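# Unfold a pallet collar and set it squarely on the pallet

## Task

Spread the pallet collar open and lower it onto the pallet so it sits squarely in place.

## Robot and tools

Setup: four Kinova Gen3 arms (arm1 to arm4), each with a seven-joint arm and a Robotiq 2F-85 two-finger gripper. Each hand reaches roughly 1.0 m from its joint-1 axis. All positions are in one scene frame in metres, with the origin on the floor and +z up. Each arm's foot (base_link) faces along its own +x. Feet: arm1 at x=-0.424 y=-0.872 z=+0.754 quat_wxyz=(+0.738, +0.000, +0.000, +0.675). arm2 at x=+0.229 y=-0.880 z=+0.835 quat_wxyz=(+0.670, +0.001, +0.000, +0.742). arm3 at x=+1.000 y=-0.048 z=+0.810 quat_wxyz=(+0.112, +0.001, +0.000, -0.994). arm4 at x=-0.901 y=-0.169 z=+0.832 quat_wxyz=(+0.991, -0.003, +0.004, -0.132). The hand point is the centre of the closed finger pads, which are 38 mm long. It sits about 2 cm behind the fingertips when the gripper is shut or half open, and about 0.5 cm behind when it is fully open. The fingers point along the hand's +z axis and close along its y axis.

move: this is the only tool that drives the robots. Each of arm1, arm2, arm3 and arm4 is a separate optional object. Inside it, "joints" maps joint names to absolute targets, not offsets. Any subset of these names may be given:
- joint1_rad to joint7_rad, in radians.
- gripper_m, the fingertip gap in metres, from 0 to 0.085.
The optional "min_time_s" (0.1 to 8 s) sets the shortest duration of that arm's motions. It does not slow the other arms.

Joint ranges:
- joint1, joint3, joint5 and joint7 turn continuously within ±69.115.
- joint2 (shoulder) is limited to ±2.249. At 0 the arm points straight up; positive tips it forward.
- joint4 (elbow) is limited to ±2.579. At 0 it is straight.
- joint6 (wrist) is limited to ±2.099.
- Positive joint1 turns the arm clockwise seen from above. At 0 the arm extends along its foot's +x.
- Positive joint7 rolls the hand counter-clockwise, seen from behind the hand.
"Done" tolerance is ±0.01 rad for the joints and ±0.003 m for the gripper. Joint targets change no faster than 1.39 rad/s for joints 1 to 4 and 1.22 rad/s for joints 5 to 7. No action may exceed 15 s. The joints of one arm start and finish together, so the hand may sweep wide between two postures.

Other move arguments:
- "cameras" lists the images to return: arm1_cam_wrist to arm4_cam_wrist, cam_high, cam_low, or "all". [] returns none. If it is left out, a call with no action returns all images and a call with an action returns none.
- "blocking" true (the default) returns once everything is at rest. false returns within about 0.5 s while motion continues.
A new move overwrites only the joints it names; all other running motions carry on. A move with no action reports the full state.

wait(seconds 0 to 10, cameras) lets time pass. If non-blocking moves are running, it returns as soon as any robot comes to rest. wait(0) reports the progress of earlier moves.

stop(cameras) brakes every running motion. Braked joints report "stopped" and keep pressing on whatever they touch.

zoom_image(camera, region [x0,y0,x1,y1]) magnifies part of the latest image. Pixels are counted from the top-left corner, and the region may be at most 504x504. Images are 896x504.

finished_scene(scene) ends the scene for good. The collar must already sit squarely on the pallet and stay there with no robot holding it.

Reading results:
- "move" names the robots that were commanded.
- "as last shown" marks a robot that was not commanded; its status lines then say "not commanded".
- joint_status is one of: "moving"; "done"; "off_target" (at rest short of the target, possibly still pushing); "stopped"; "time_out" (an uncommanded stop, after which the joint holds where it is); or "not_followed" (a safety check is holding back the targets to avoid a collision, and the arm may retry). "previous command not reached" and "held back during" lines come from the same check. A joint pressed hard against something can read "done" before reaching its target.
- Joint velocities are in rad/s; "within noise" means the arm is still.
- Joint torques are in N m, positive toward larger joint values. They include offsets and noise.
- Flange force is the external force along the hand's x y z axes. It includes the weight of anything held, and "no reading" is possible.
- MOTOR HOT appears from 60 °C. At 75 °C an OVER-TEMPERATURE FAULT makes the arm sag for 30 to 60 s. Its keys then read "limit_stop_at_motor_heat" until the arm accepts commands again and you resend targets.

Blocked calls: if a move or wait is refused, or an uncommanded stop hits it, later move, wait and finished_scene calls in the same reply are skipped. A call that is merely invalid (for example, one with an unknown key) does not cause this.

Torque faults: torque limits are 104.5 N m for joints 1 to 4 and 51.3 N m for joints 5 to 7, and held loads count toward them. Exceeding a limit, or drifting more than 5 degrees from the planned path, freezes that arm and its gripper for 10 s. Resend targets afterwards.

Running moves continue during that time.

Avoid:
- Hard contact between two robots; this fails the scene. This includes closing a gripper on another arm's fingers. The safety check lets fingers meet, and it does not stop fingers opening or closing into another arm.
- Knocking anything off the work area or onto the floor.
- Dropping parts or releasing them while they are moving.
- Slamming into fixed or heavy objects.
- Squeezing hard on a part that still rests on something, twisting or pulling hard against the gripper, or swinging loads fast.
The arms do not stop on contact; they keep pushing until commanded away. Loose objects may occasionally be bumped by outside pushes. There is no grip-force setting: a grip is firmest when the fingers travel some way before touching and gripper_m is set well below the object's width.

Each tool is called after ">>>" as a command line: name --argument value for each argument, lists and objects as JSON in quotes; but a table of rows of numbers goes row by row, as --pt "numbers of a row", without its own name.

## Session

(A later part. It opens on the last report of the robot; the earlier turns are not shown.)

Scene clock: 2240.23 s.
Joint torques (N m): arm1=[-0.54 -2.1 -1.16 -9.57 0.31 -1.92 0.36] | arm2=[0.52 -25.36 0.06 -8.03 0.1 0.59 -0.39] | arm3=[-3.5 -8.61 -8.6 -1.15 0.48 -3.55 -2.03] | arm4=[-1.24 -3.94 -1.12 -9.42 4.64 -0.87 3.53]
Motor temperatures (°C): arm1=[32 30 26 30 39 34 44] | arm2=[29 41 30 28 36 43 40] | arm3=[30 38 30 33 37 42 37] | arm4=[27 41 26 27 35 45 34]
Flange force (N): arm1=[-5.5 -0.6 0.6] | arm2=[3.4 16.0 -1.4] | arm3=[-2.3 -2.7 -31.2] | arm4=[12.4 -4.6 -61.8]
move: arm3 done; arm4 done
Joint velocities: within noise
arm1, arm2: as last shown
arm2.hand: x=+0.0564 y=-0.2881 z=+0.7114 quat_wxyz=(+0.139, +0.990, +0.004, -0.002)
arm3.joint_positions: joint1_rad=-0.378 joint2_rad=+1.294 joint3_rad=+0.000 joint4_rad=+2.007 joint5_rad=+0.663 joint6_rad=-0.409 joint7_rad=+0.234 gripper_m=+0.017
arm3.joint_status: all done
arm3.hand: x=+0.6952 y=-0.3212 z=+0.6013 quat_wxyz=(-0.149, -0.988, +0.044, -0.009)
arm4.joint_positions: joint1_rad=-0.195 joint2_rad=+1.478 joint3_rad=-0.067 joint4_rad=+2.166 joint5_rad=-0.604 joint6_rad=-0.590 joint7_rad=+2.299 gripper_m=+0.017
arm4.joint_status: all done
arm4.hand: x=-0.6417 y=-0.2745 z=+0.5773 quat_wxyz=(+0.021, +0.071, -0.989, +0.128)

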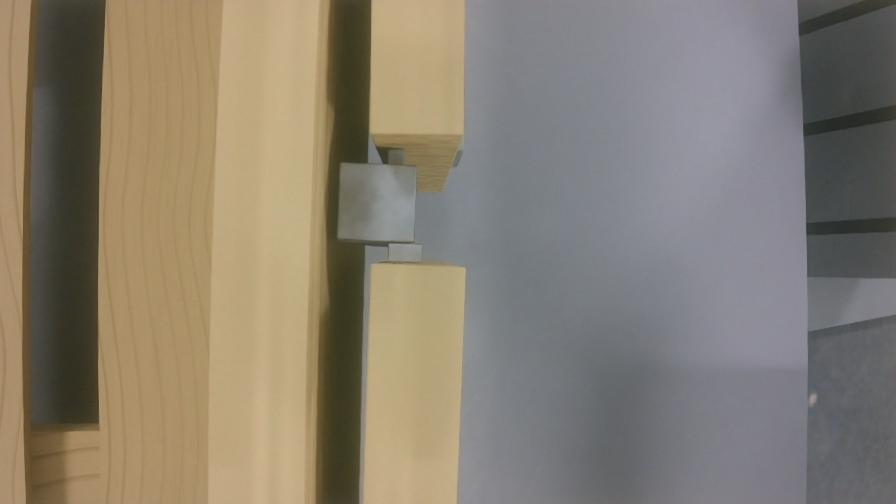

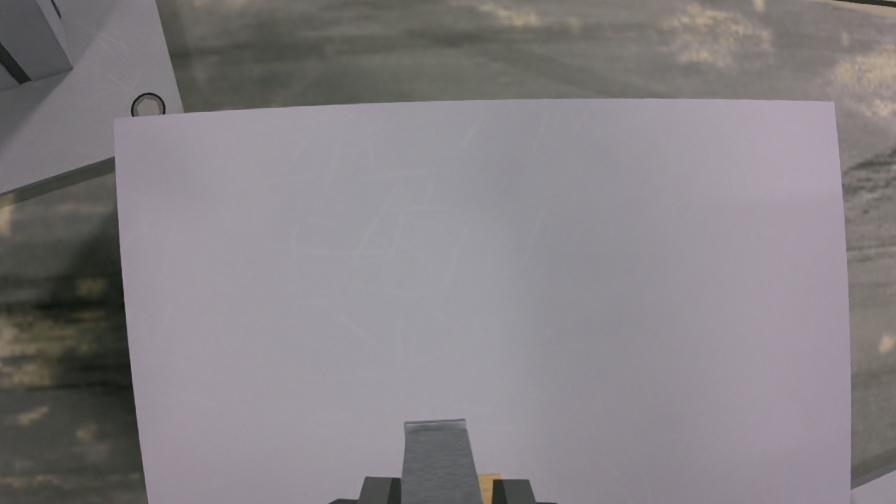

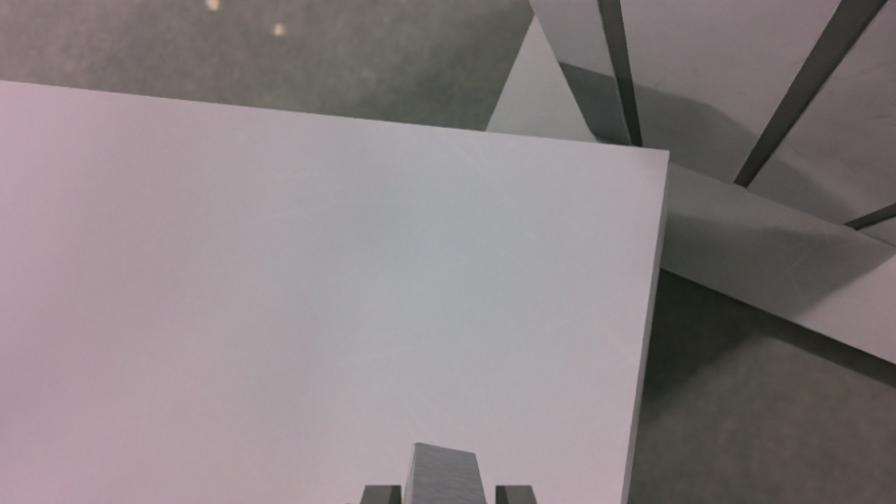

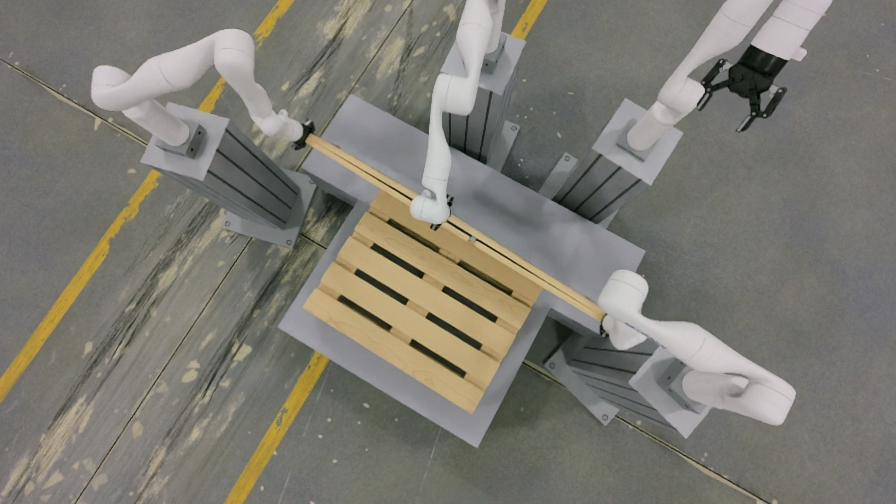

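>>> move --arm2 '{"joints": {"joint2_rad": 1.26, "joint6_rad": 1.605}, "min_time_s": 1.0}'

>>> move --arm3 '{"joints": {"joint1_rad": -0.4178, "joint2_rad": 1.1405, "joint3_rad": 0, "joint4_rad": 2.0623, "joint5_rad": 0.7032, "joint6_rad": -0.2167, "joint7_rad": 0.2297}, "min_time_s": 2.5}' --arm4 '{"joints": {"joint1_rad": -0.0772, "joint2_rad": 1.2610, "joint3_rad": 0, "joint4_rad": 2.2995, "joint5_rad": -0.3776, "joint6_rad": -0.4811, "joint7_rad": 2.0993}, "min_time_s": 2.5}'

>>> move --arm3 '{"joints": {"joint1_rad": -0.5197, "joint2_rad": 1.1272, "joint4_rad": 2.0035, "joint5_rad": 0.53, "joint6_rad": -0.0209, "joint7_rad": 0.2967}, "min_time_s": 2.0}' --arm4 '{"joints": {"joint1_rad": 0.0628, "joint2_rad": 1.2318, "joint4_rad": 2.2680, "joint5_rad": -0.1132, "joint6_rad": -0.3744, "joint7_rad": 2.0042}, "min_time_s": 2.0}' --cameras '["arm2_cam_wrist", "cam_high", "cam_low"]'

Scene clock: 2354.43 s.
Joint torques (N m): arm1=[-0.52 -2.1 -1.16 -9.57 0.32 -1.89 0.42] | arm2=[0.58 -25.27 0.01 -8.68 0.02 0.52 -0.32] | arm3=[-3.5 -8.61 -8.53 -1.15 0.45 -3.55 -1.99] | arm4=[-1.22 -3.95 -1.12 -9.43 4.65 -0.87 3.55]
Motor temperatures (°C): arm1=[31 30 26 30 39 34 44] | arm2=[28 39 29 28 35 39 39] | arm3=[29 36 29 32 37 42 37] | arm4=[27 38 26 27 36 44 35]
Flange force (N): arm1=[-5.5 -0.5 0.7] | arm2=[2.8 14.3 1.9] | arm3=[-2.5 -2.5 -31.3] | arm4=[12.4 -4.5 -61.9]
move: arm2 done
Joint velocities: within noise
arm1, arm3, arm4: as last shown
arm2.joint_positions: joint1_rad=-0.182 joint2_rad=+1.260 joint3_rad=+0.000 joint4_rad=+0.548 joint5_rad=-0.080 joint6_rad=+1.605 joint7_rad=+2.891 gripper_m=+0.025
arm2.joint_status: all done
arm2.hand: x=+0.0544 y=-0.2824 z=+0.8774 quat_wxyz=(+0.140, +0.990, +0.013, -0.004)
arm4.hand: x=-0.6416 y=-0.2745 z=+0.5773 quat_wxyz=(+0.021, +0.071, -0.989, +0.128)
pictures: none

Scene clock: 2357.23 s.
Joint torques (N m): arm1=[-0.52 -2.14 -1.17 -9.54 0.33 -1.89 0.36] | arm2=[0.6 -25.22 0.06 -8.7 0.05 0.57 -0.35] | arm3=[-2.61 -28.05 -1.57 0.77 1.71 -1.13 1.04] | arm4=[2.51 -23.01 3.26 8.21 -2.78 -0.67 -1.65]
Motor temperatures (°C): arm1=[31 30 26 30 39 34 44] | arm2=[28 39 29 28 35 39 39] | arm3=[29 36 29 32 37 42 37] | arm4=[27 38 26 27 36 44 35]
Flange force (N): arm1=[-5.7 -0.5 0.6] | arm2=[3.0 15.0 2.1] | arm3=[-2.6 -6.5 25.3] | arm4=[-4.4 4.8 27.3]
move: arm3 done; arm4 done
Joint velocities: within noise
arm1.joint_positions: joint1_rad=-0.100 joint2_rad=-0.488 joint3_rad=-0.090 joint4_rad=+1.489 joint5_rad=-0.024 joint6_rad=+1.450 joint7_rad=+1.015 gripper_m=+0.085
arm1.joint_status: not commanded
arm1.hand: x=-0.4426 y=-0.6071 z=+1.3392 quat_wxyz=(-0.158, +0.502, -0.796, -0.298)
arm2: as last shown
arm3.joint_positions: joint1_rad=-0.418 joint2_rad=+1.140 joint3_rad=+0.000 joint4_rad=+2.062 joint5_rad=+0.703 joint6_rad=-0.217 joint7_rad=+0.230 gripper_m=+0.017
arm3.joint_status: all done
arm3.hand: x=+0.6948 y=-0.3001 z=+0.6493 quat_wxyz=(-0.087, -0.996, +0.000, -0.001)
arm4.joint_positions: joint1_rad=-0.077 joint2_rad=+1.261 joint3_rad=+0.000 joint4_rad=+2.299 joint5_rad=-0.378 joint6_rad=-0.481 joint7_rad=+2.099 gripper_m=+0.017
arm4.joint_status: all done
arm4.hand: x=-0.6398 y=-0.2994 z=+0.6500 quat_wxyz=(+0.005, +0.000, -0.996, +0.089)
pictures: none

Scene clock: 2359.57 s.
Joint torques (N m): arm1=[-0.56 -2.05 -1.14 -9.53 0.3 -1.9 0.4] | arm2=[0.67 -25.15 0.01 -8.72 0.04 0.53 -0.4] | arm3=[-3.94 -24.73 -2.86 5.45 0.53 2.23 -0.07] | arm4=[2.79 -19.05 3.98 13.1 -1.84 2.79 -0.56]
Motor temperatures (°C): arm1=[31 30 26 30 39 34 44] | arm2=[28 39 29 28 35 39 39] | arm3=[29 36 29 32 37 42 37] | arm4=[27 38 26 27 36 44 35]
Flange force (N): arm1=[-5.5 -0.4 0.5] | arm2=[3.0 15.3 2.1] | arm3=[-12.5 -2.5 26.7] | arm4=[-13.7 1.2 27.6]
move: arm3 done; arm4 done
Joint velocities: within noise
arm1, arm2: as last shown
arm3.joint_positions: joint1_rad=-0.520 joint2_rad=+1.127 joint3_rad=+0.000 joint4_rad=+2.003 joint5_rad=+0.530 joint6_rad=-0.021 joint7_rad=+0.297 gripper_m=+0.017
arm3.joint_status: all done
arm3.hand: x=+0.6972 y=-0.2984 z=+0.6492 quat_wxyz=(-0.014, -1.000, -0.001, +0.006)
arm4.joint_positions: joint1_rad=+0.063 joint2_rad=+1.232 joint3_rad=+0.000 joint4_rad=+2.268 joint5_rad=-0.113 joint6_rad=-0.374 joint7_rad=+2.004 gripper_m=+0.017
arm4.joint_status: all done
arm4.hand: x=-0.6398 y=-0.2994 z=+0.6499 quat_wxyz=(+0.005, +0.000, -1.000, +0.024)

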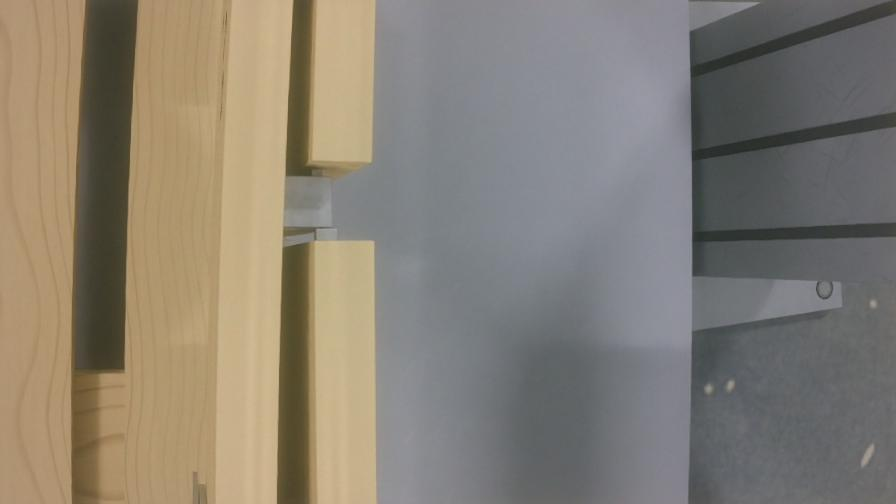

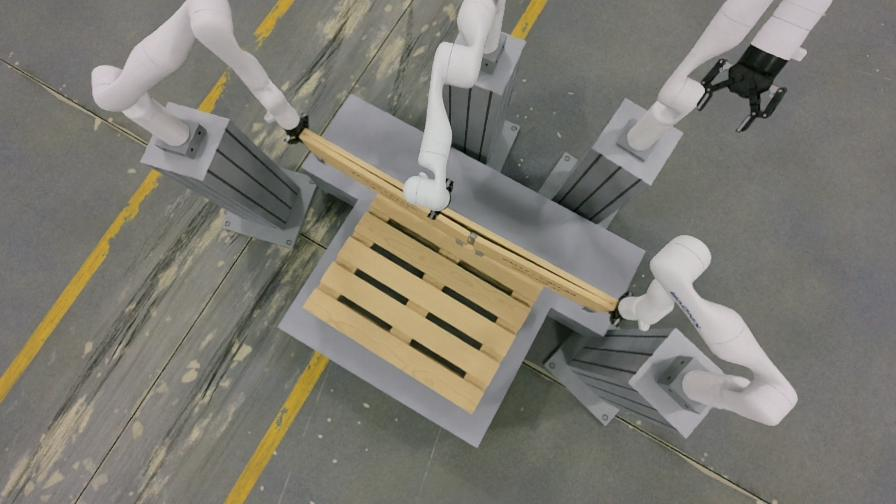

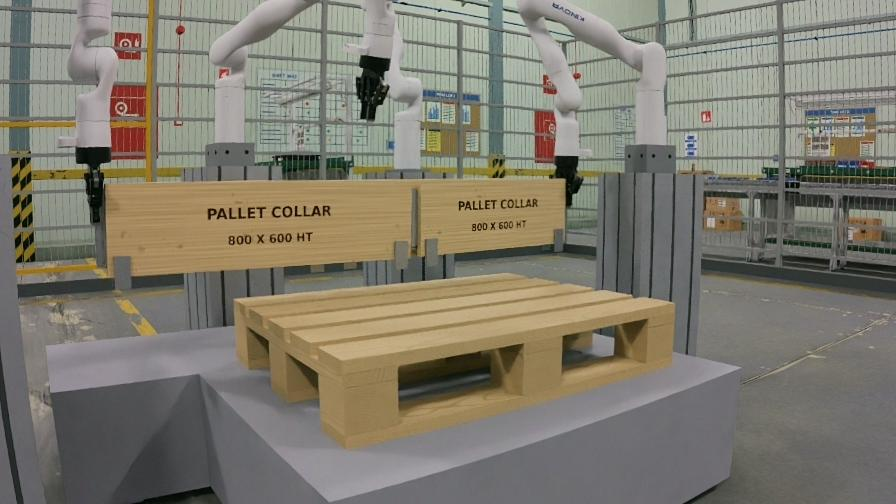

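>>> move --arm3 '{"joints": {"joint1_rad": -0.5751, "joint2_rad": 1.1339, "joint3_rad": 0, "joint4_rad": 1.9062, "joint5_rad": 0.3564, "joint6_rad": 0.1750, "joint7_rad": 0.3278}, "min_time_s": 2.0}' --arm4 '{"joints": {"joint1_rad": 0.1901, "joint2_rad": 1.2164, "joint3_rad": 0, "joint4_rad": 2.2133, "joint5_rad": 0.3077, "joint6_rad": -0.2614, "joint7_rad": 1.8193}, "min_time_s": 2.0}' --cameras '["arm2_cam_wrist", "cam_high", "arm3_cam_wrist", "arm4_cam_wrist"]'

Scene clock: 2376.40 s.
Joint torques (N m): arm1=[-0.55 -2.07 -1.18 -9.49 0.33 -1.9 0.36] | arm2=[0.68 -25.2 -0.04 -8.67 0.08 0.51 -0.31] | arm3=[-0.71 -28.03 0 0.76 -0.93 2.11 -1.34] | arm4=[-0.7 -22.6 -1.02 8.61 1.75 1.89 1.7]
Motor temperatures (°C): arm1=[31 30 26 30 39 34 44] | arm2=[28 38 29 28 35 38 39] | arm3=[29 37 29 32 37 42 37] | arm4=[27 38 26 27 36 44 35]
Flange force (N): arm1=[-5.7 -0.6 0.4] | arm2=[2.7 14.5 1.8] | arm3=[-4.3 0.3 26.2] | arm4=[-3.6 -2.7 29.0]
move: arm3 done; arm4 done
Joint velocities: within noise
arm1, arm2: as last shown
arm3.joint_positions: joint1_rad=-0.575 joint2_rad=+1.134 joint3_rad=+0.000 joint4_rad=+1.906 joint5_rad=+0.356 joint6_rad=+0.175 joint7_rad=+0.328 gripper_m=+0.017
arm3.joint_status: all done
arm3.hand: x=+0.6948 y=-0.3001 z=+0.6493 quat_wxyz=(+0.043, -0.998, +0.045, +0.001)
arm4.joint_positions: joint1_rad=+0.190 joint2_rad=+1.216 joint3_rad=+0.000 joint4_rad=+2.213 joint5_rad=+0.308 joint6_rad=-0.261 joint7_rad=+1.819 gripper_m=+0.017
arm4.joint_status: all done
arm4.hand: x=-0.6397 y=-0.2994 z=+0.6499 quat_wxyz=(+0.003, +0.044, -0.998, -0.042)
pictures: arm2_cam_wrist, arm3_cam_wrist, arm4_cam_wrist, cam_high

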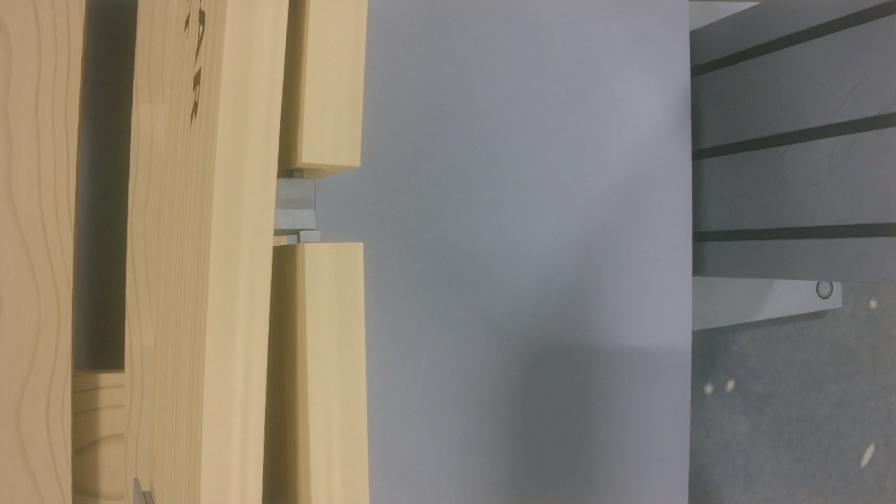

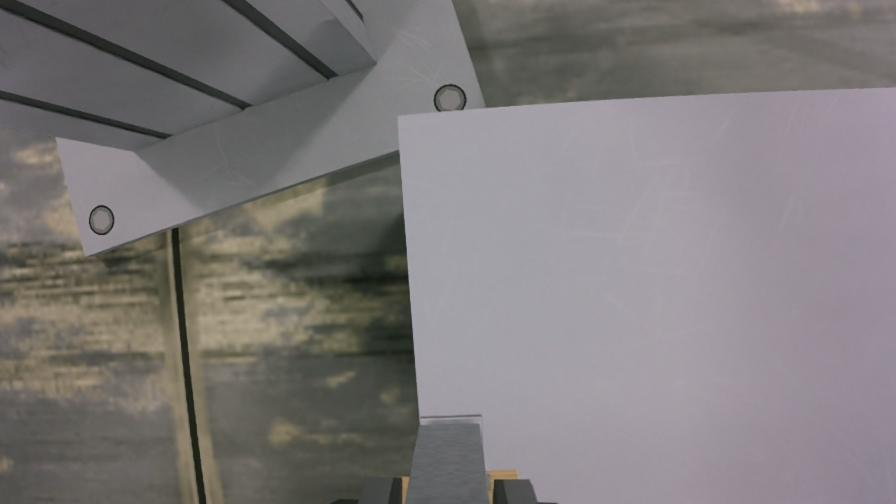

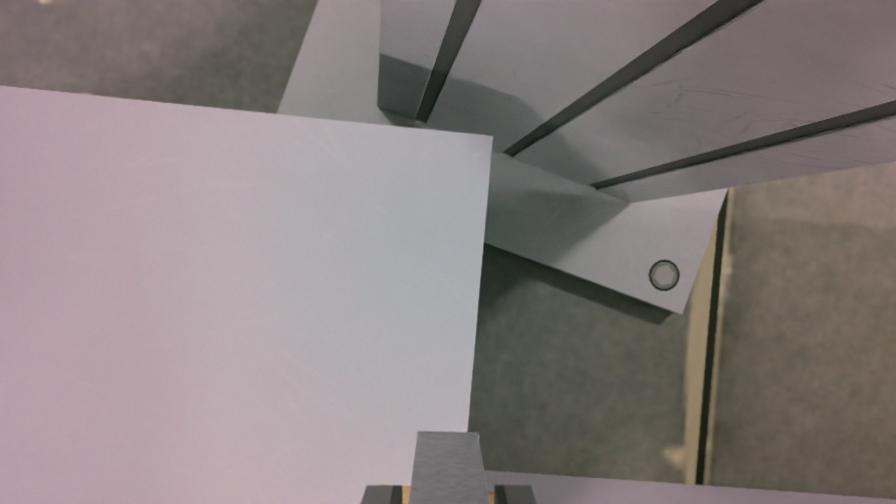

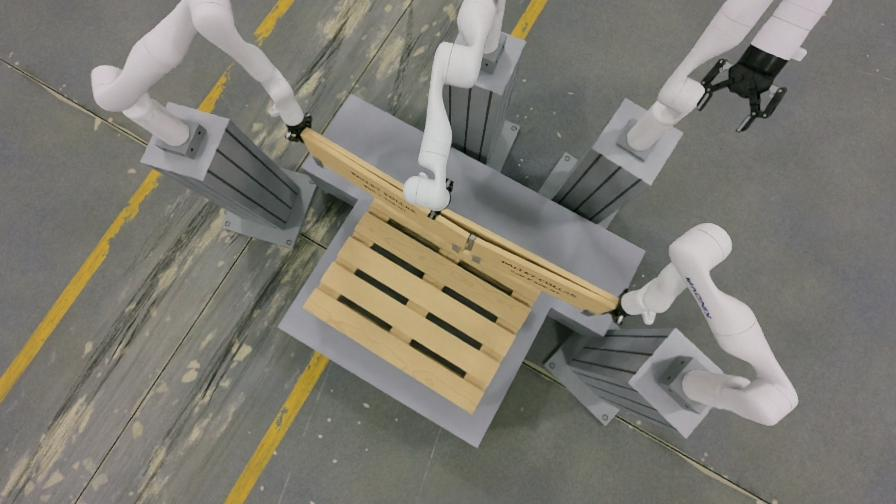

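>>> move --arm3 '{"joints": {"joint1_rad": -0.3983, "joint2_rad": 1.0983, "joint3_rad": 0, "joint4_rad": 2.0771, "joint5_rad": 1.3335, "joint6_rad": 0.0729, "joint7_rad": -0.3868}, "min_time_s": 3.0}' --arm4 '{"joints": {"joint1_rad": 0.3228, "joint2_rad": 1.1918, "joint3_rad": 0, "joint4_rad": 2.0704, "joint5_rad": 0.7903, "joint6_rad": -0.1023, "joint7_rad": 1.6343}, "min_time_s": 3.0}' --cameras '["arm2_cam_wrist", "cam_high", "cam_low", "arm3_cam_wrist", "arm4_cam_wrist"]'

Scene clock: 2466.70 s.
Joint torques (N m): arm1=[-0.55 -2.11 -1.21 -9.57 0.32 -1.91 0.37] | arm2=[0.62 -25.19 0.05 -8.69 0.04 0.61 -0.34] | arm3=[10.09 -40.63 15.58 -23.84 -1.21 4.9 -2.58] | arm4=[-13.37 -49.06 -21.06 -23.24 1.56 -16.49 1.82]
Motor temperatures (°C): arm1=[31 30 26 30 39 34 43] | arm2=[28 38 29 28 35 38 39] | arm3=[29 38 29 32 37 42 37] | arm4=[27 40 26 27 36 44 34]
Flange force (N): arm1=[-5.6 -0.7 0.6] | arm2=[3.0 15.2 2.3] | arm3=no reading | arm4=[59.3 11.1 36.6]
move: arm3 done; arm4 done
TORQUE WARNING: arm3's joint2_rad reached its warning level (56.7 N m). A warning alone does not stop the arm.
Joint velocities: within noise
arm1, arm2: as last shown
arm3.joint_positions: joint1_rad=-0.398 joint2_rad=+1.098 joint3_rad=+0.000 joint4_rad=+2.077 joint5_rad=+1.334 joint6_rad=+0.073 joint7_rad=-0.387 gripper_m=+0.017
arm3.joint_status: all done
arm3.hand: x=+0.6902 y=-0.2137 z=+0.6613 quat_wxyz=(+0.043, -0.999, +0.000, -0.001)
arm4.joint_positions: joint1_rad=+0.323 joint2_rad=+1.194 joint3_rad=+0.000 joint4_rad=+2.070 joint5_rad=+0.790 joint6_rad=-0.102 joint7_rad=+1.634 gripper_m=+0.017
arm4.joint_status: all done
arm4.hand: x=-0.6239 y=-0.3588 z=+0.6481 quat_wxyz=(+0.000, +0.130, -0.991, -0.043)
pictures: arm2_cam_wrist, arm3_cam_wrist, arm4_cam_wrist, cam_high, cam_low

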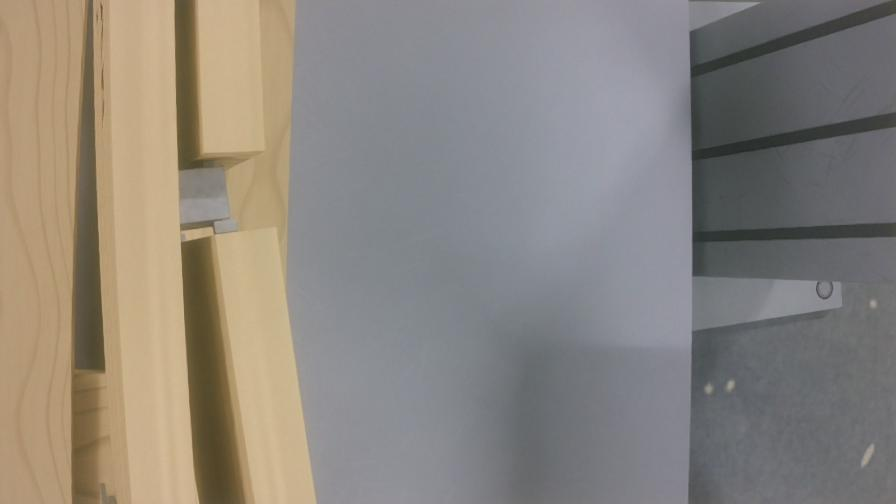

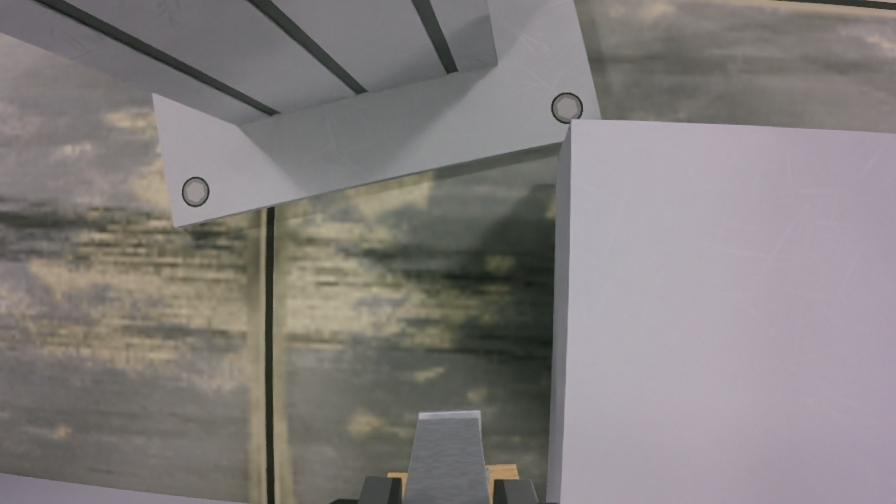

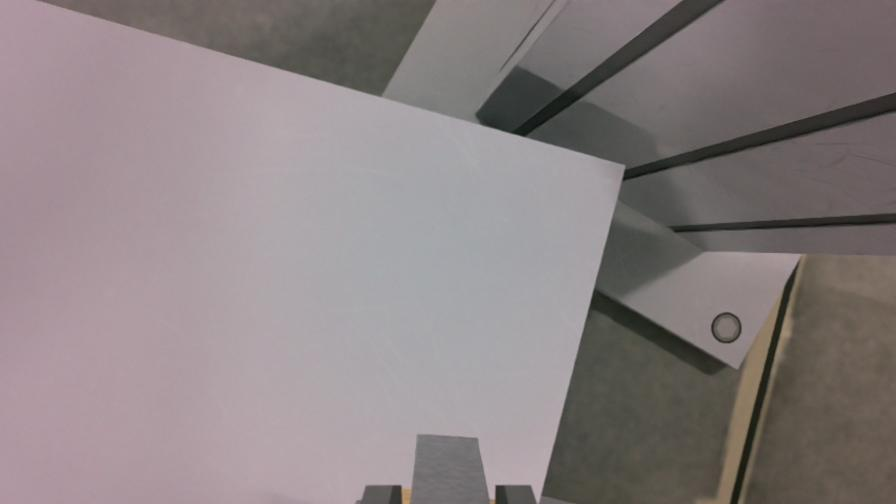

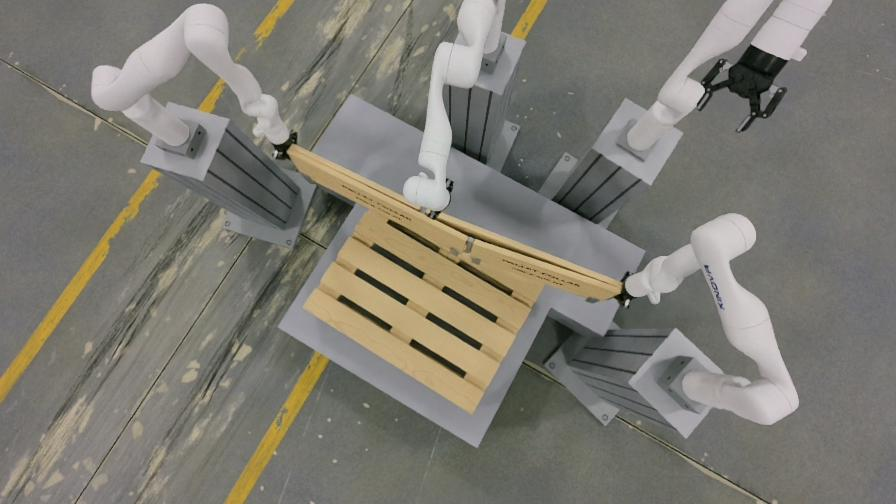

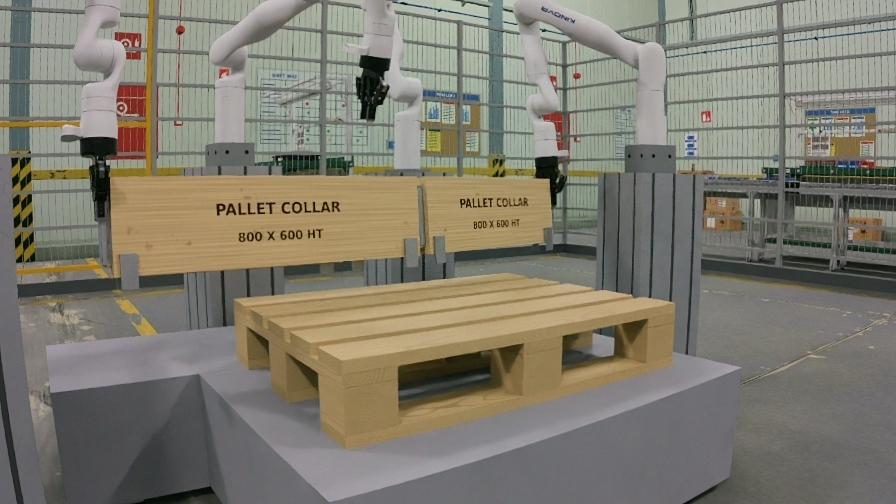

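>>> move --arm2 '{"joints": {"joint1_rad": -0.3513, "joint2_rad": 1.1568, "joint3_rad": 0, "joint4_rad": 0.9584, "joint5_rad": 0, "joint6_rad": 1.0264, "joint7_rad": 2.6884, "gripper_m": 0.05}, "min_time_s": 1.8}' --cameras '["arm2_cam_wrist"]'

>>> zoom_image --camera "arm2_cam_wrist" --region '[200, 150, 704, 504]'

Scene clock: 2545.27 s.
Joint torques (N m): arm1=[-0.56 -2.08 -1.16 -9.54 0.27 -1.91 0.35] | arm2=[0.54 -24.23 0.3 -8.43 0.26 -0.22 -0.35] | arm3=[10.09 -40.67 15.6 -23.84 -1.23 4.89 -2.61] | arm4=[-13.39 -49.05 -21.06 -23.21 1.54 -16.45 1.79]
Motor temperatures (°C): arm1=[31 30 26 30 39 34 43] | arm2=[28 38 29 28 35 38 39] | arm3=[30 40 29 33 37 41 37] | arm4=[27 55 28 30 36 47 34]
Flange force (N): arm1=[-5.6 -0.6 0.6] | arm2=[3.0 7.9 -3.5] | arm3=no reading | arm4=[59.4 11.1 36.6]
move: arm2 done
Joint velocities: within noise
arm1, arm4: as last shown
arm2.joint_positions: joint1_rad=-0.351 joint2_rad=+1.157 joint3_rad=+0.000 joint4_rad=+0.958 joint5_rad=+0.000 joint6_rad=+1.026 joint7_rad=+2.688 gripper_m=+0.050
arm2.joint_status: all done
arm2.hand: x=-0.0354 y=-0.2814 z=+0.8169 quat_wxyz=(-0.001, +1.000, +0.000, -0.001)
arm3.joint_positions: joint1_rad=-0.398 joint2_rad=+1.098 joint3_rad=+0.000 joint4_rad=+2.077 joint5_rad=+1.334 joint6_rad=+0.073 joint7_rad=-0.387 gripper_m=+0.017
arm3.joint_status: not commanded
arm3.hand: x=+0.6902 y=-0.2137 z=+0.6612 quat_wxyz=(+0.043, -0.999, +0.000, -0.001)

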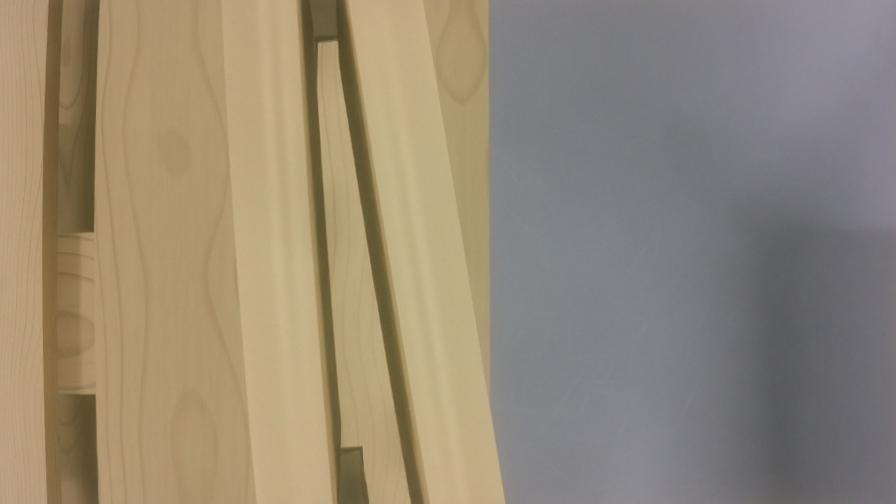

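Scaled by 1.000.

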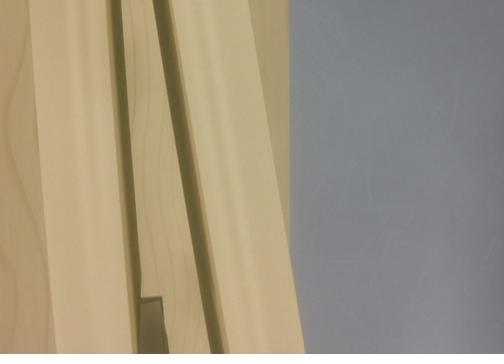

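>>> move --arm2 '{"joints": {"joint1_rad": -0.3206, "joint2_rad": 1.2772, "joint3_rad": 0, "joint4_rad": 1.0179, "joint5_rad": 0, "joint6_rad": 0.8465, "joint7_rad": 2.7190}, "min_time_s": 1.5}' --cameras '["arm2_cam_wrist"]'

>>> move --arm2 '{"joints": {"joint1_rad": -0.3592, "joint2_rad": 1.1854, "joint4_rad": 1.2774, "joint6_rad": 0.6788, "joint7_rad": 2.6805}, "min_time_s": 2.0}' --cameras '["arm2_cam_wrist", "cam_high"]'

Scene clock: 2595.07 s.
Joint torques (N m): arm1=[-0.49 -2.1 -1.21 -9.56 0.32 -1.9 0.39] | arm2=[5.44 1.12 3.56 0.79 1.44 -0.6 -0.52] | arm3=[7.98 -46.48 14.35 -22.4 -0.96 5.04 -2.24] | arm4=[-10.06 -54.94 -17.87 -19.5 1.57 -15.08 1.71]
Motor temperatures (°C): arm1=[31 30 26 30 39 34 43] | arm2=[28 38 29 28 35 37 39] | arm3=[30 41 29 34 37 41 37] | arm4=[27 63 29 31 36 48 34]
Flange force (N): arm1=[-5.6 -0.7 0.6] | arm2=[-2.7 14.4 -45.4] | arm3=no reading | arm4=[50.2 12.3 60.0]
move: arm2 done
MOTOR HOT: the motor of arm4's joint2_rad reports 63 °C; the controller stops that arm at 75 °C. To cool a motor, set the load down, stop pushing, or move to a pose that needs little force.
Joint velocities: within noise
arm1: as last shown
arm2.joint_positions: joint1_rad=-0.321 joint2_rad=+1.277 joint3_rad=+0.000 joint4_rad=+1.018 joint5_rad=+0.000 joint6_rad=+0.847 joint7_rad=+2.719 gripper_m=+0.050
arm2.joint_status: all done
arm2.hand: x=-0.0106 y=-0.2879 z=+0.7239 quat_wxyz=(-0.001, +1.000, +0.000, -0.001)
arm3.joint_positions: joint1_rad=-0.398 joint2_rad=+1.099 joint3_rad=+0.000 joint4_rad=+2.077 joint5_rad=+1.334 joint6_rad=+0.073 joint7_rad=-0.387 gripper_m=+0.017
arm3.joint_status: not commanded
arm3.hand: x=+0.6903 y=-0.2136 z=+0.6612 quat_wxyz=(+0.043, -0.999, +0.000, -0.001)
arm4.joint_positions: joint1_rad=+0.323 joint2_rad=+1.194 joint3_rad=+0.000 joint4_rad=+2.070 joint5_rad=+0.790 joint6_rad=-0.102 joint7_rad=+1.634 gripper_m=+0.017
arm4.joint_status: not commanded
arm4.hand: x=-0.6238 y=-0.3587 z=+0.6481 quat_wxyz=(+0.000, +0.130, -0.991, -0.043)

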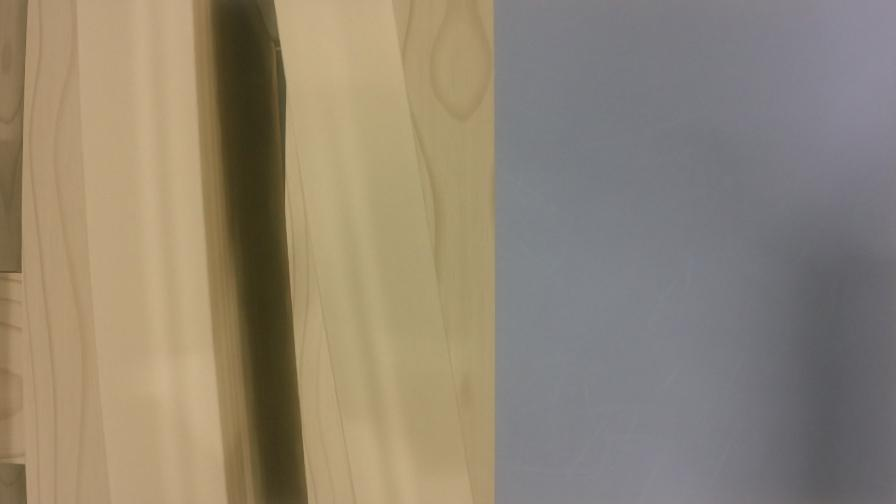

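Scene clock: 2597.40 s.
Joint torques (N m): arm1=[-0.5 -2.17 -1.19 -9.63 0.36 -1.89 0.36] | arm2=[-0.06 -22.28 -0.46 -5.61 -0.03 0.36 -0.37] | arm3=[13.25 -44.28 18.23 -29.08 -2.3 4.81 -3.92] | arm4=[-18.45 -50.22 -24.88 -26.19 3.3 -17.18 3.54]
Motor temperatures (°C): arm1=[31 30 26 30 39 34 43] | arm2=[28 38 29 28 35 37 39] | arm3=[30 42 29 34 37 41 37] | arm4=[28 63 29 31 36 48 34]
Flange force (N): arm1=[-5.6 -0.7 0.9] | arm2=[2.1 3.6 -3.8] | arm3=no reading | arm4=[71.2 11.1 34.8]
move: arm2 done
MOTOR HOT: still on. The motor of arm4's joint2_rad reports 63 °C.
Joint velocities: within noise
arm1: as last shown
arm2.joint_positions: joint1_rad=-0.359 joint2_rad=+1.185 joint3_rad=+0.000 joint4_rad=+1.277 joint5_rad=+0.000 joint6_rad=+0.679 joint7_rad=+2.680 gripper_m=+0.050
arm2.joint_status: all done
arm2.hand: x=-0.0105 y=-0.3432 z=+0.7237 quat_wxyz=(-0.001, +1.000, +0.000, -0.001)
arm3.joint_positions: joint1_rad=-0.398 joint2_rad=+1.098 joint3_rad=+0.000 joint4_rad=+2.077 joint5_rad=+1.334 joint6_rad=+0.073 joint7_rad=-0.387 gripper_m=+0.017
arm3.joint_status: not commanded
arm3.hand: x=+0.6902 y=-0.2137 z=+0.6612 quat_wxyz=(+0.043, -0.999, +0.000, -0.001)
arm4.joint_positions: joint1_rad=+0.323 joint2_rad=+1.193 joint3_rad=+0.000 joint4_rad=+2.070 joint5_rad=+0.790 joint6_rad=-0.102 joint7_rad=+1.634 gripper_m=+0.017
arm4.joint_status: not commanded
arm4.hand: x=-0.6234 y=-0.3591 z=+0.6484 quat_wxyz=(+0.000, +0.130, -0.991, -0.042)

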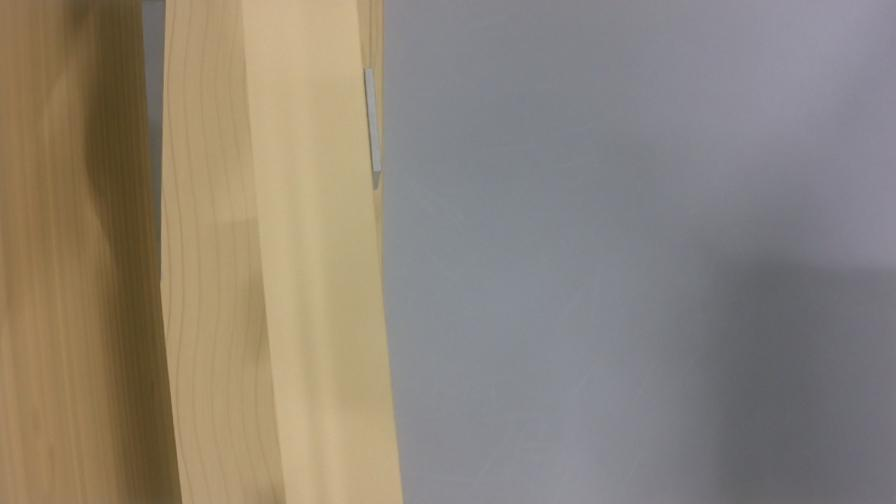

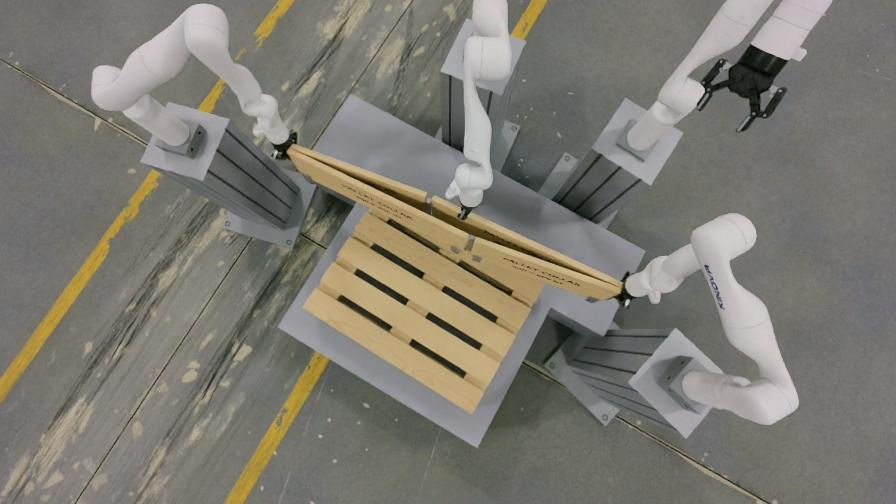

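>>> wait --seconds 0.1 --cameras '["arm3_cam_wrist", "arm4_cam_wrist"]'

>>> zoom_image --camera "arm3_cam_wrist" --region '[330, 380, 570, 504]'

>>> zoom_image --camera "arm4_cam_wrist" --region '[330, 380, 570, 504]'

Scene clock: 2646.70 s.
Joint torques (N m): arm1=[-0.55 -2.14 -1.2 -9.54 0.27 -1.89 0.37] | arm2=[-0.06 -22.22 -0.54 -5.58 -0.01 0.33 -0.33] | arm3=[13.21 -44.31 18.22 -29.09 -2.25 4.83 -3.94] | arm4=[-18.45 -50.13 -24.85 -26.24 3.26 -17.19 3.59]
Motor temperatures (°C): arm1=[31 30 26 30 39 34 43] | arm2=[28 37 29 28 35 37 39] | arm3=[30 43 30 35 37 41 37] | arm4=[29 68 29 31 36 49 34]
Flange force (N): arm1=[-5.8 -0.6 0.6] | arm2=[2.0 3.5 -3.9] | arm3=no reading | arm4=[71.1 11.0 34.4]
MOTOR HOT: still on. The motor of arm4's joint2_rad reports 68 °C.
Joint velocities: within noise
arm1.joint_positions: joint1_rad=-0.100 joint2_rad=-0.488 joint3_rad=-0.090 joint4_rad=+1.489 joint5_rad=-0.024 joint6_rad=+1.450 joint7_rad=+1.015 gripper_m=+0.085
arm1.joint_status: not commanded
arm1.hand: x=-0.4426 y=-0.6071 z=+1.3392 quat_wxyz=(-0.158, +0.502, -0.796, -0.298)
arm2.joint_positions: joint1_rad=-0.359 joint2_rad=+1.185 joint3_rad=+0.000 joint4_rad=+1.277 joint5_rad=+0.000 joint6_rad=+0.679 joint7_rad=+2.680 gripper_m=+0.050
arm2.joint_status: all done
arm2.hand: x=-0.0105 y=-0.3432 z=+0.7237 quat_wxyz=(-0.001, +1.000, +0.000, -0.001)
arm3.joint_positions: joint1_rad=-0.398 joint2_rad=+1.098 joint3_rad=+0.000 joint4_rad=+2.077 joint5_rad=+1.334 joint6_rad=+0.073 joint7_rad=-0.387 gripper_m=+0.017
arm3.joint_status: not commanded
arm3.hand: x=+0.6902 y=-0.2137 z=+0.6612 quat_wxyz=(+0.043, -0.999, +0.000, -0.001)
arm4.joint_positions: joint1_rad=+0.323 joint2_rad=+1.193 joint3_rad=+0.000 joint4_rad=+2.070 joint5_rad=+0.790 joint6_rad=-0.102 joint7_rad=+1.634 gripper_m=+0.017
arm4.joint_status: not commanded
arm4.hand: x=-0.6234 y=-0.3591 z=+0.6484 quat_wxyz=(+0.000, +0.130, -0.991, -0.042)
wait: 0.10 s; at rest from the start

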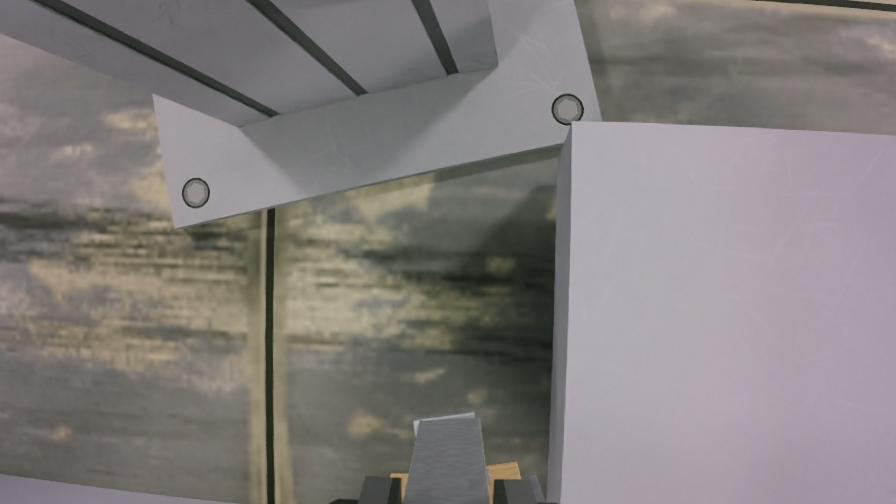

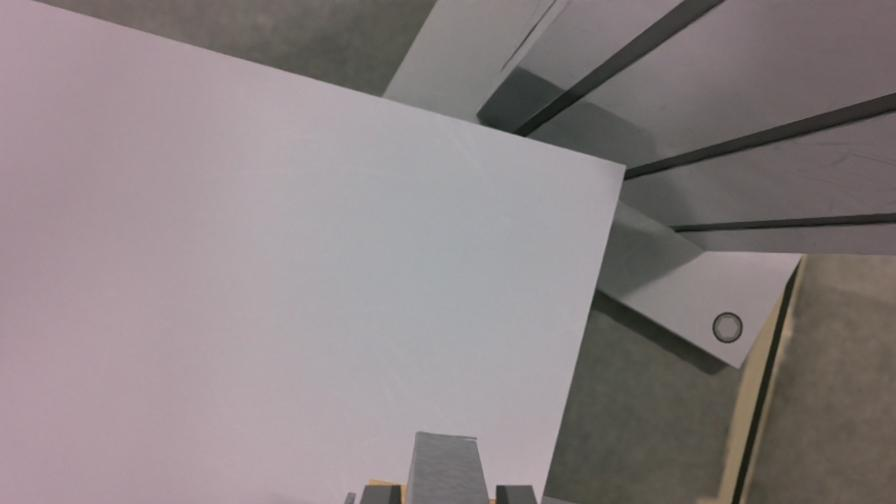

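Scaled by 2.100 from the camera's image (finer frame: 1280x720).

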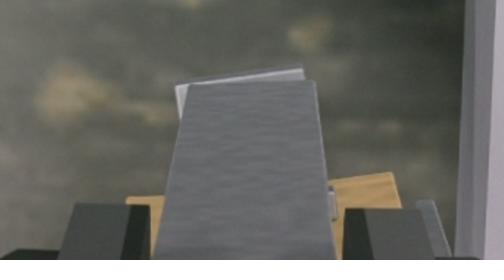

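Scaled by 2.100 from the camera's image (finer frame: 1280x720).

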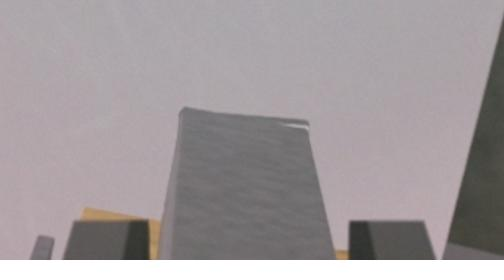

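>>> move --arm3 '{"joints": {"joint7_rad": -0.3444}, "min_time_s": 1.5}' --arm4 '{"joints": {"joint7_rad": 1.4150}, "min_time_s": 1.5}' --cameras '["arm3_cam_wrist", "arm4_cam_wrist", "cam_high"]'

Scene clock: 2670.50 s.
Joint torques (N m): arm1=[-0.61 -2.13 -1.16 -9.65 0.33 -1.92 0.39] | arm2=[0.67 -22.43 0.15 -6.37 0.24 -0.26 -0.37] | arm3=[10.93 -49.25 20 -32.61 0.59 6.6 -1.19] | arm4=[-9.91 -49.72 -20.25 -27.7 -4.15 -17.16 -4.03]
Motor temperatures (°C): arm1=[31 30 26 30 39 34 43] | arm2=[28 37 29 28 35 37 39] | arm3=[30 43 30 35 37 41 37] | arm4=[29 70 29 31 36 50 35]
Flange force (N): arm1=[-5.4 -0.5 0.8] | arm2=[1.5 5.4 -4.8] | arm3=no reading | arm4=[73.1 0.8 31.8]
move: arm3 done; arm4 done
MOTOR HOT: still on. The motor of arm4's joint2_rad reports 70 °C.
Joint velocities: within noise
arm1, arm2: as last shown
arm3.joint_positions: joint1_rad=-0.398 joint2_rad=+1.098 joint3_rad=+0.000 joint4_rad=+2.077 joint5_rad=+1.333 joint6_rad=+0.073 joint7_rad=-0.344 gripper_m=+0.017
arm3.joint_status: all done
arm3.hand: x=+0.6903 y=-0.2137 z=+0.6612 quat_wxyz=(+0.043, -0.999, -0.022, -0.002)
arm4.joint_positions: joint1_rad=+0.323 joint2_rad=+1.192 joint3_rad=+0.000 joint4_rad=+2.070 joint5_rad=+0.790 joint6_rad=-0.102 joint7_rad=+1.415 gripper_m=+0.017
arm4.joint_status: all done
arm4.hand: x=-0.6231 y=-0.3593 z=+0.6488 quat_wxyz=(+0.004, +0.021, -0.999, -0.042)

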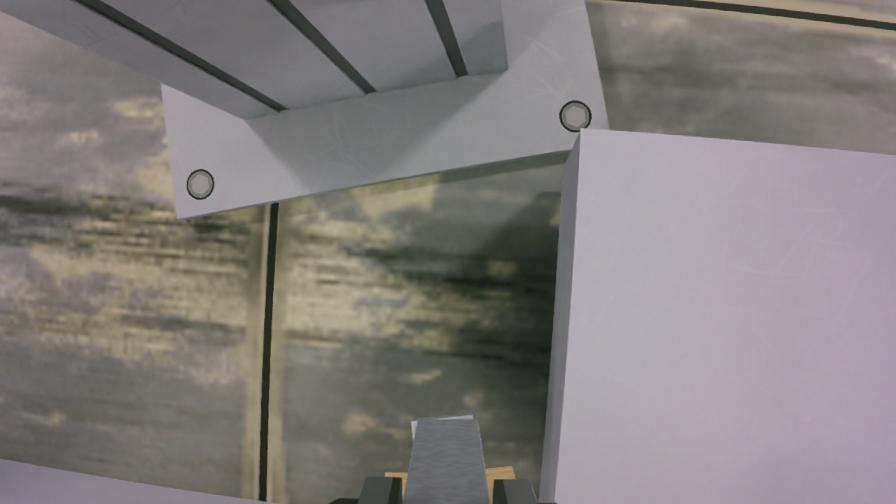

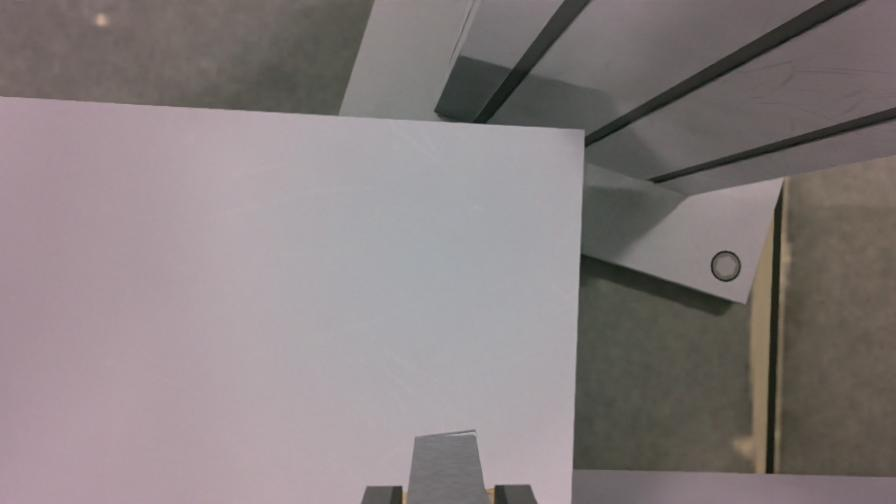

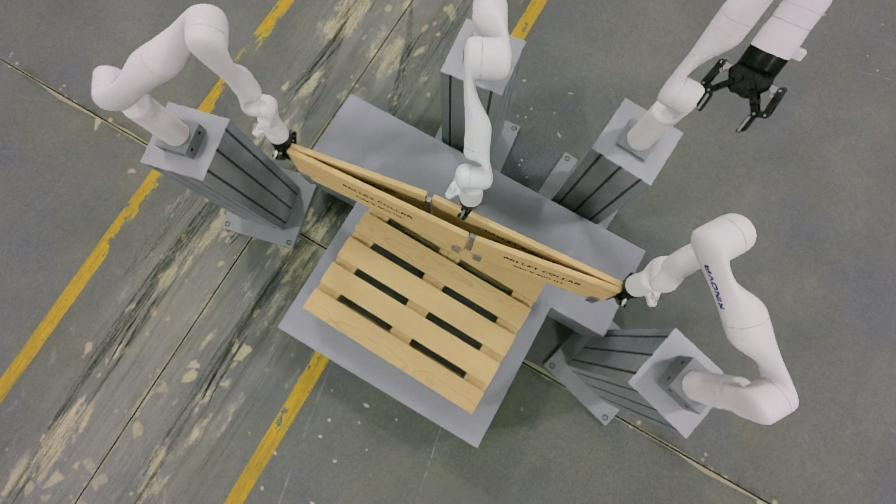

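>>> wait --seconds 0 --cameras '[]'

>>> move --arm2 '{"joints": {"joint2_rad": 1.0022, "joint4_rad": 1.3059, "joint6_rad": 0.8335}, "min_time_s": 1.0}' --arm3 '{"joints": {"joint1_rad": 0.0058, "joint2_rad": 1.1002, "joint4_rad": 2.061, "joint5_rad": 0.0, "joint6_rad": -0.0195, "joint7_rad": 1.3521}, "min_time_s": 4.5}' --arm4 '{"joints": {"joint1_rad": 0.4032, "joint2_rad": 1.1704, "joint4_rad": 1.773, "joint5_rad": 0.0, "joint6_rad": 0.1982, "joint7_rad": 2.2388}, "min_time_s": 4.5}' --cameras '["cam_high"]'

Scene clock: 2841.57 s.
Joint torques (N m): arm1=[-0.54 -2.09 -1.19 -9.57 0.3 -1.87 0.33] | arm2=[0.66 -22.48 0.21 -6.47 0.21 -0.24 -0.34] | arm3=[-0.05 -27.1 -3.07 -1.53 -0.32 -4.57 -1.03] | arm4=[1.25 -2.28 -3.24 3.23 -0.68 1.49 -1.5]
Motor temperatures (°C): arm1=[31 29 26 30 39 34 43] | arm2=[27 36 28 28 34 37 39] | arm3=[29 48 29 35 37 42 36] | arm4=[27 55 27 28 35 47 34]
Flange force (N): arm1=[-5.6 -0.7 0.7] | arm2=[1.7 5.8 -4.7] | arm3=no reading | arm4=[6.0 9.9 -33.4]
OVER-TEMPERATURE FAULT: MOTORS ONLY BRAKING. Before this call, the motor of arm4's joint2_rad reached 75 °C; the stop lasted 78 seconds. Robot arm4 may have sunk or been pushed. Robot arm4's motors hold again: robot arm4 holds where the fault left it. A joint of robot arm4 that sank or was pushed past the end of its range is driven back toward that end. Robot arm4 accepts commands again.
Joint velocities: within noise
arm1.joint_positions: joint1_rad=-0.100 joint2_rad=-0.488 joint3_rad=-0.090 joint4_rad=+1.489 joint5_rad=-0.024 joint6_rad=+1.450 joint7_rad=+1.015 gripper_m=+0.085
arm1.joint_status: not commanded
arm1.hand: x=-0.4426 y=-0.6071 z=+1.3392 quat_wxyz=(-0.158, +0.502, -0.796, -0.298)
arm2.joint_positions: joint1_rad=-0.359 joint2_rad=+1.185 joint3_rad=+0.000 joint4_rad=+1.277 joint5_rad=+0.000 joint6_rad=+0.679 joint7_rad=+2.680 gripper_m=+0.050
arm2.joint_status: not commanded
arm2.hand: x=-0.0105 y=-0.3432 z=+0.7237 quat_wxyz=(-0.001, +1.000, +0.000, -0.001)
arm3.joint_positions: joint1_rad=-0.398 joint2_rad=+1.098 joint3_rad=+0.000 joint4_rad=+2.077 joint5_rad=+1.334 joint6_rad=+0.073 joint7_rad=-0.344 gripper_m=+0.017
arm3.joint_status: all done
arm3.hand: x=+0.6902 y=-0.2137 z=+0.6612 quat_wxyz=(+0.043, -0.999, -0.022, -0.002)
arm4.joint_positions: joint1_rad=+0.313 joint2_rad=+1.449 joint3_rad=-0.003 joint4_rad=+1.944 joint5_rad=+0.794 joint6_rad=-0.193 joint7_rad=+1.428 gripper_m=+0.017
arm4.joint_status: all done
arm4.on_its_own: joint1_rad to joint7_rad can sink or be pushed now: their motors only brake
arm4.hand: x=-0.6382 y=-0.3202 z=+0.5559 quat_wxyz=(+0.011, +0.027, -0.996, -0.088)

not run: a stop that you did not command came earlier in this reply.


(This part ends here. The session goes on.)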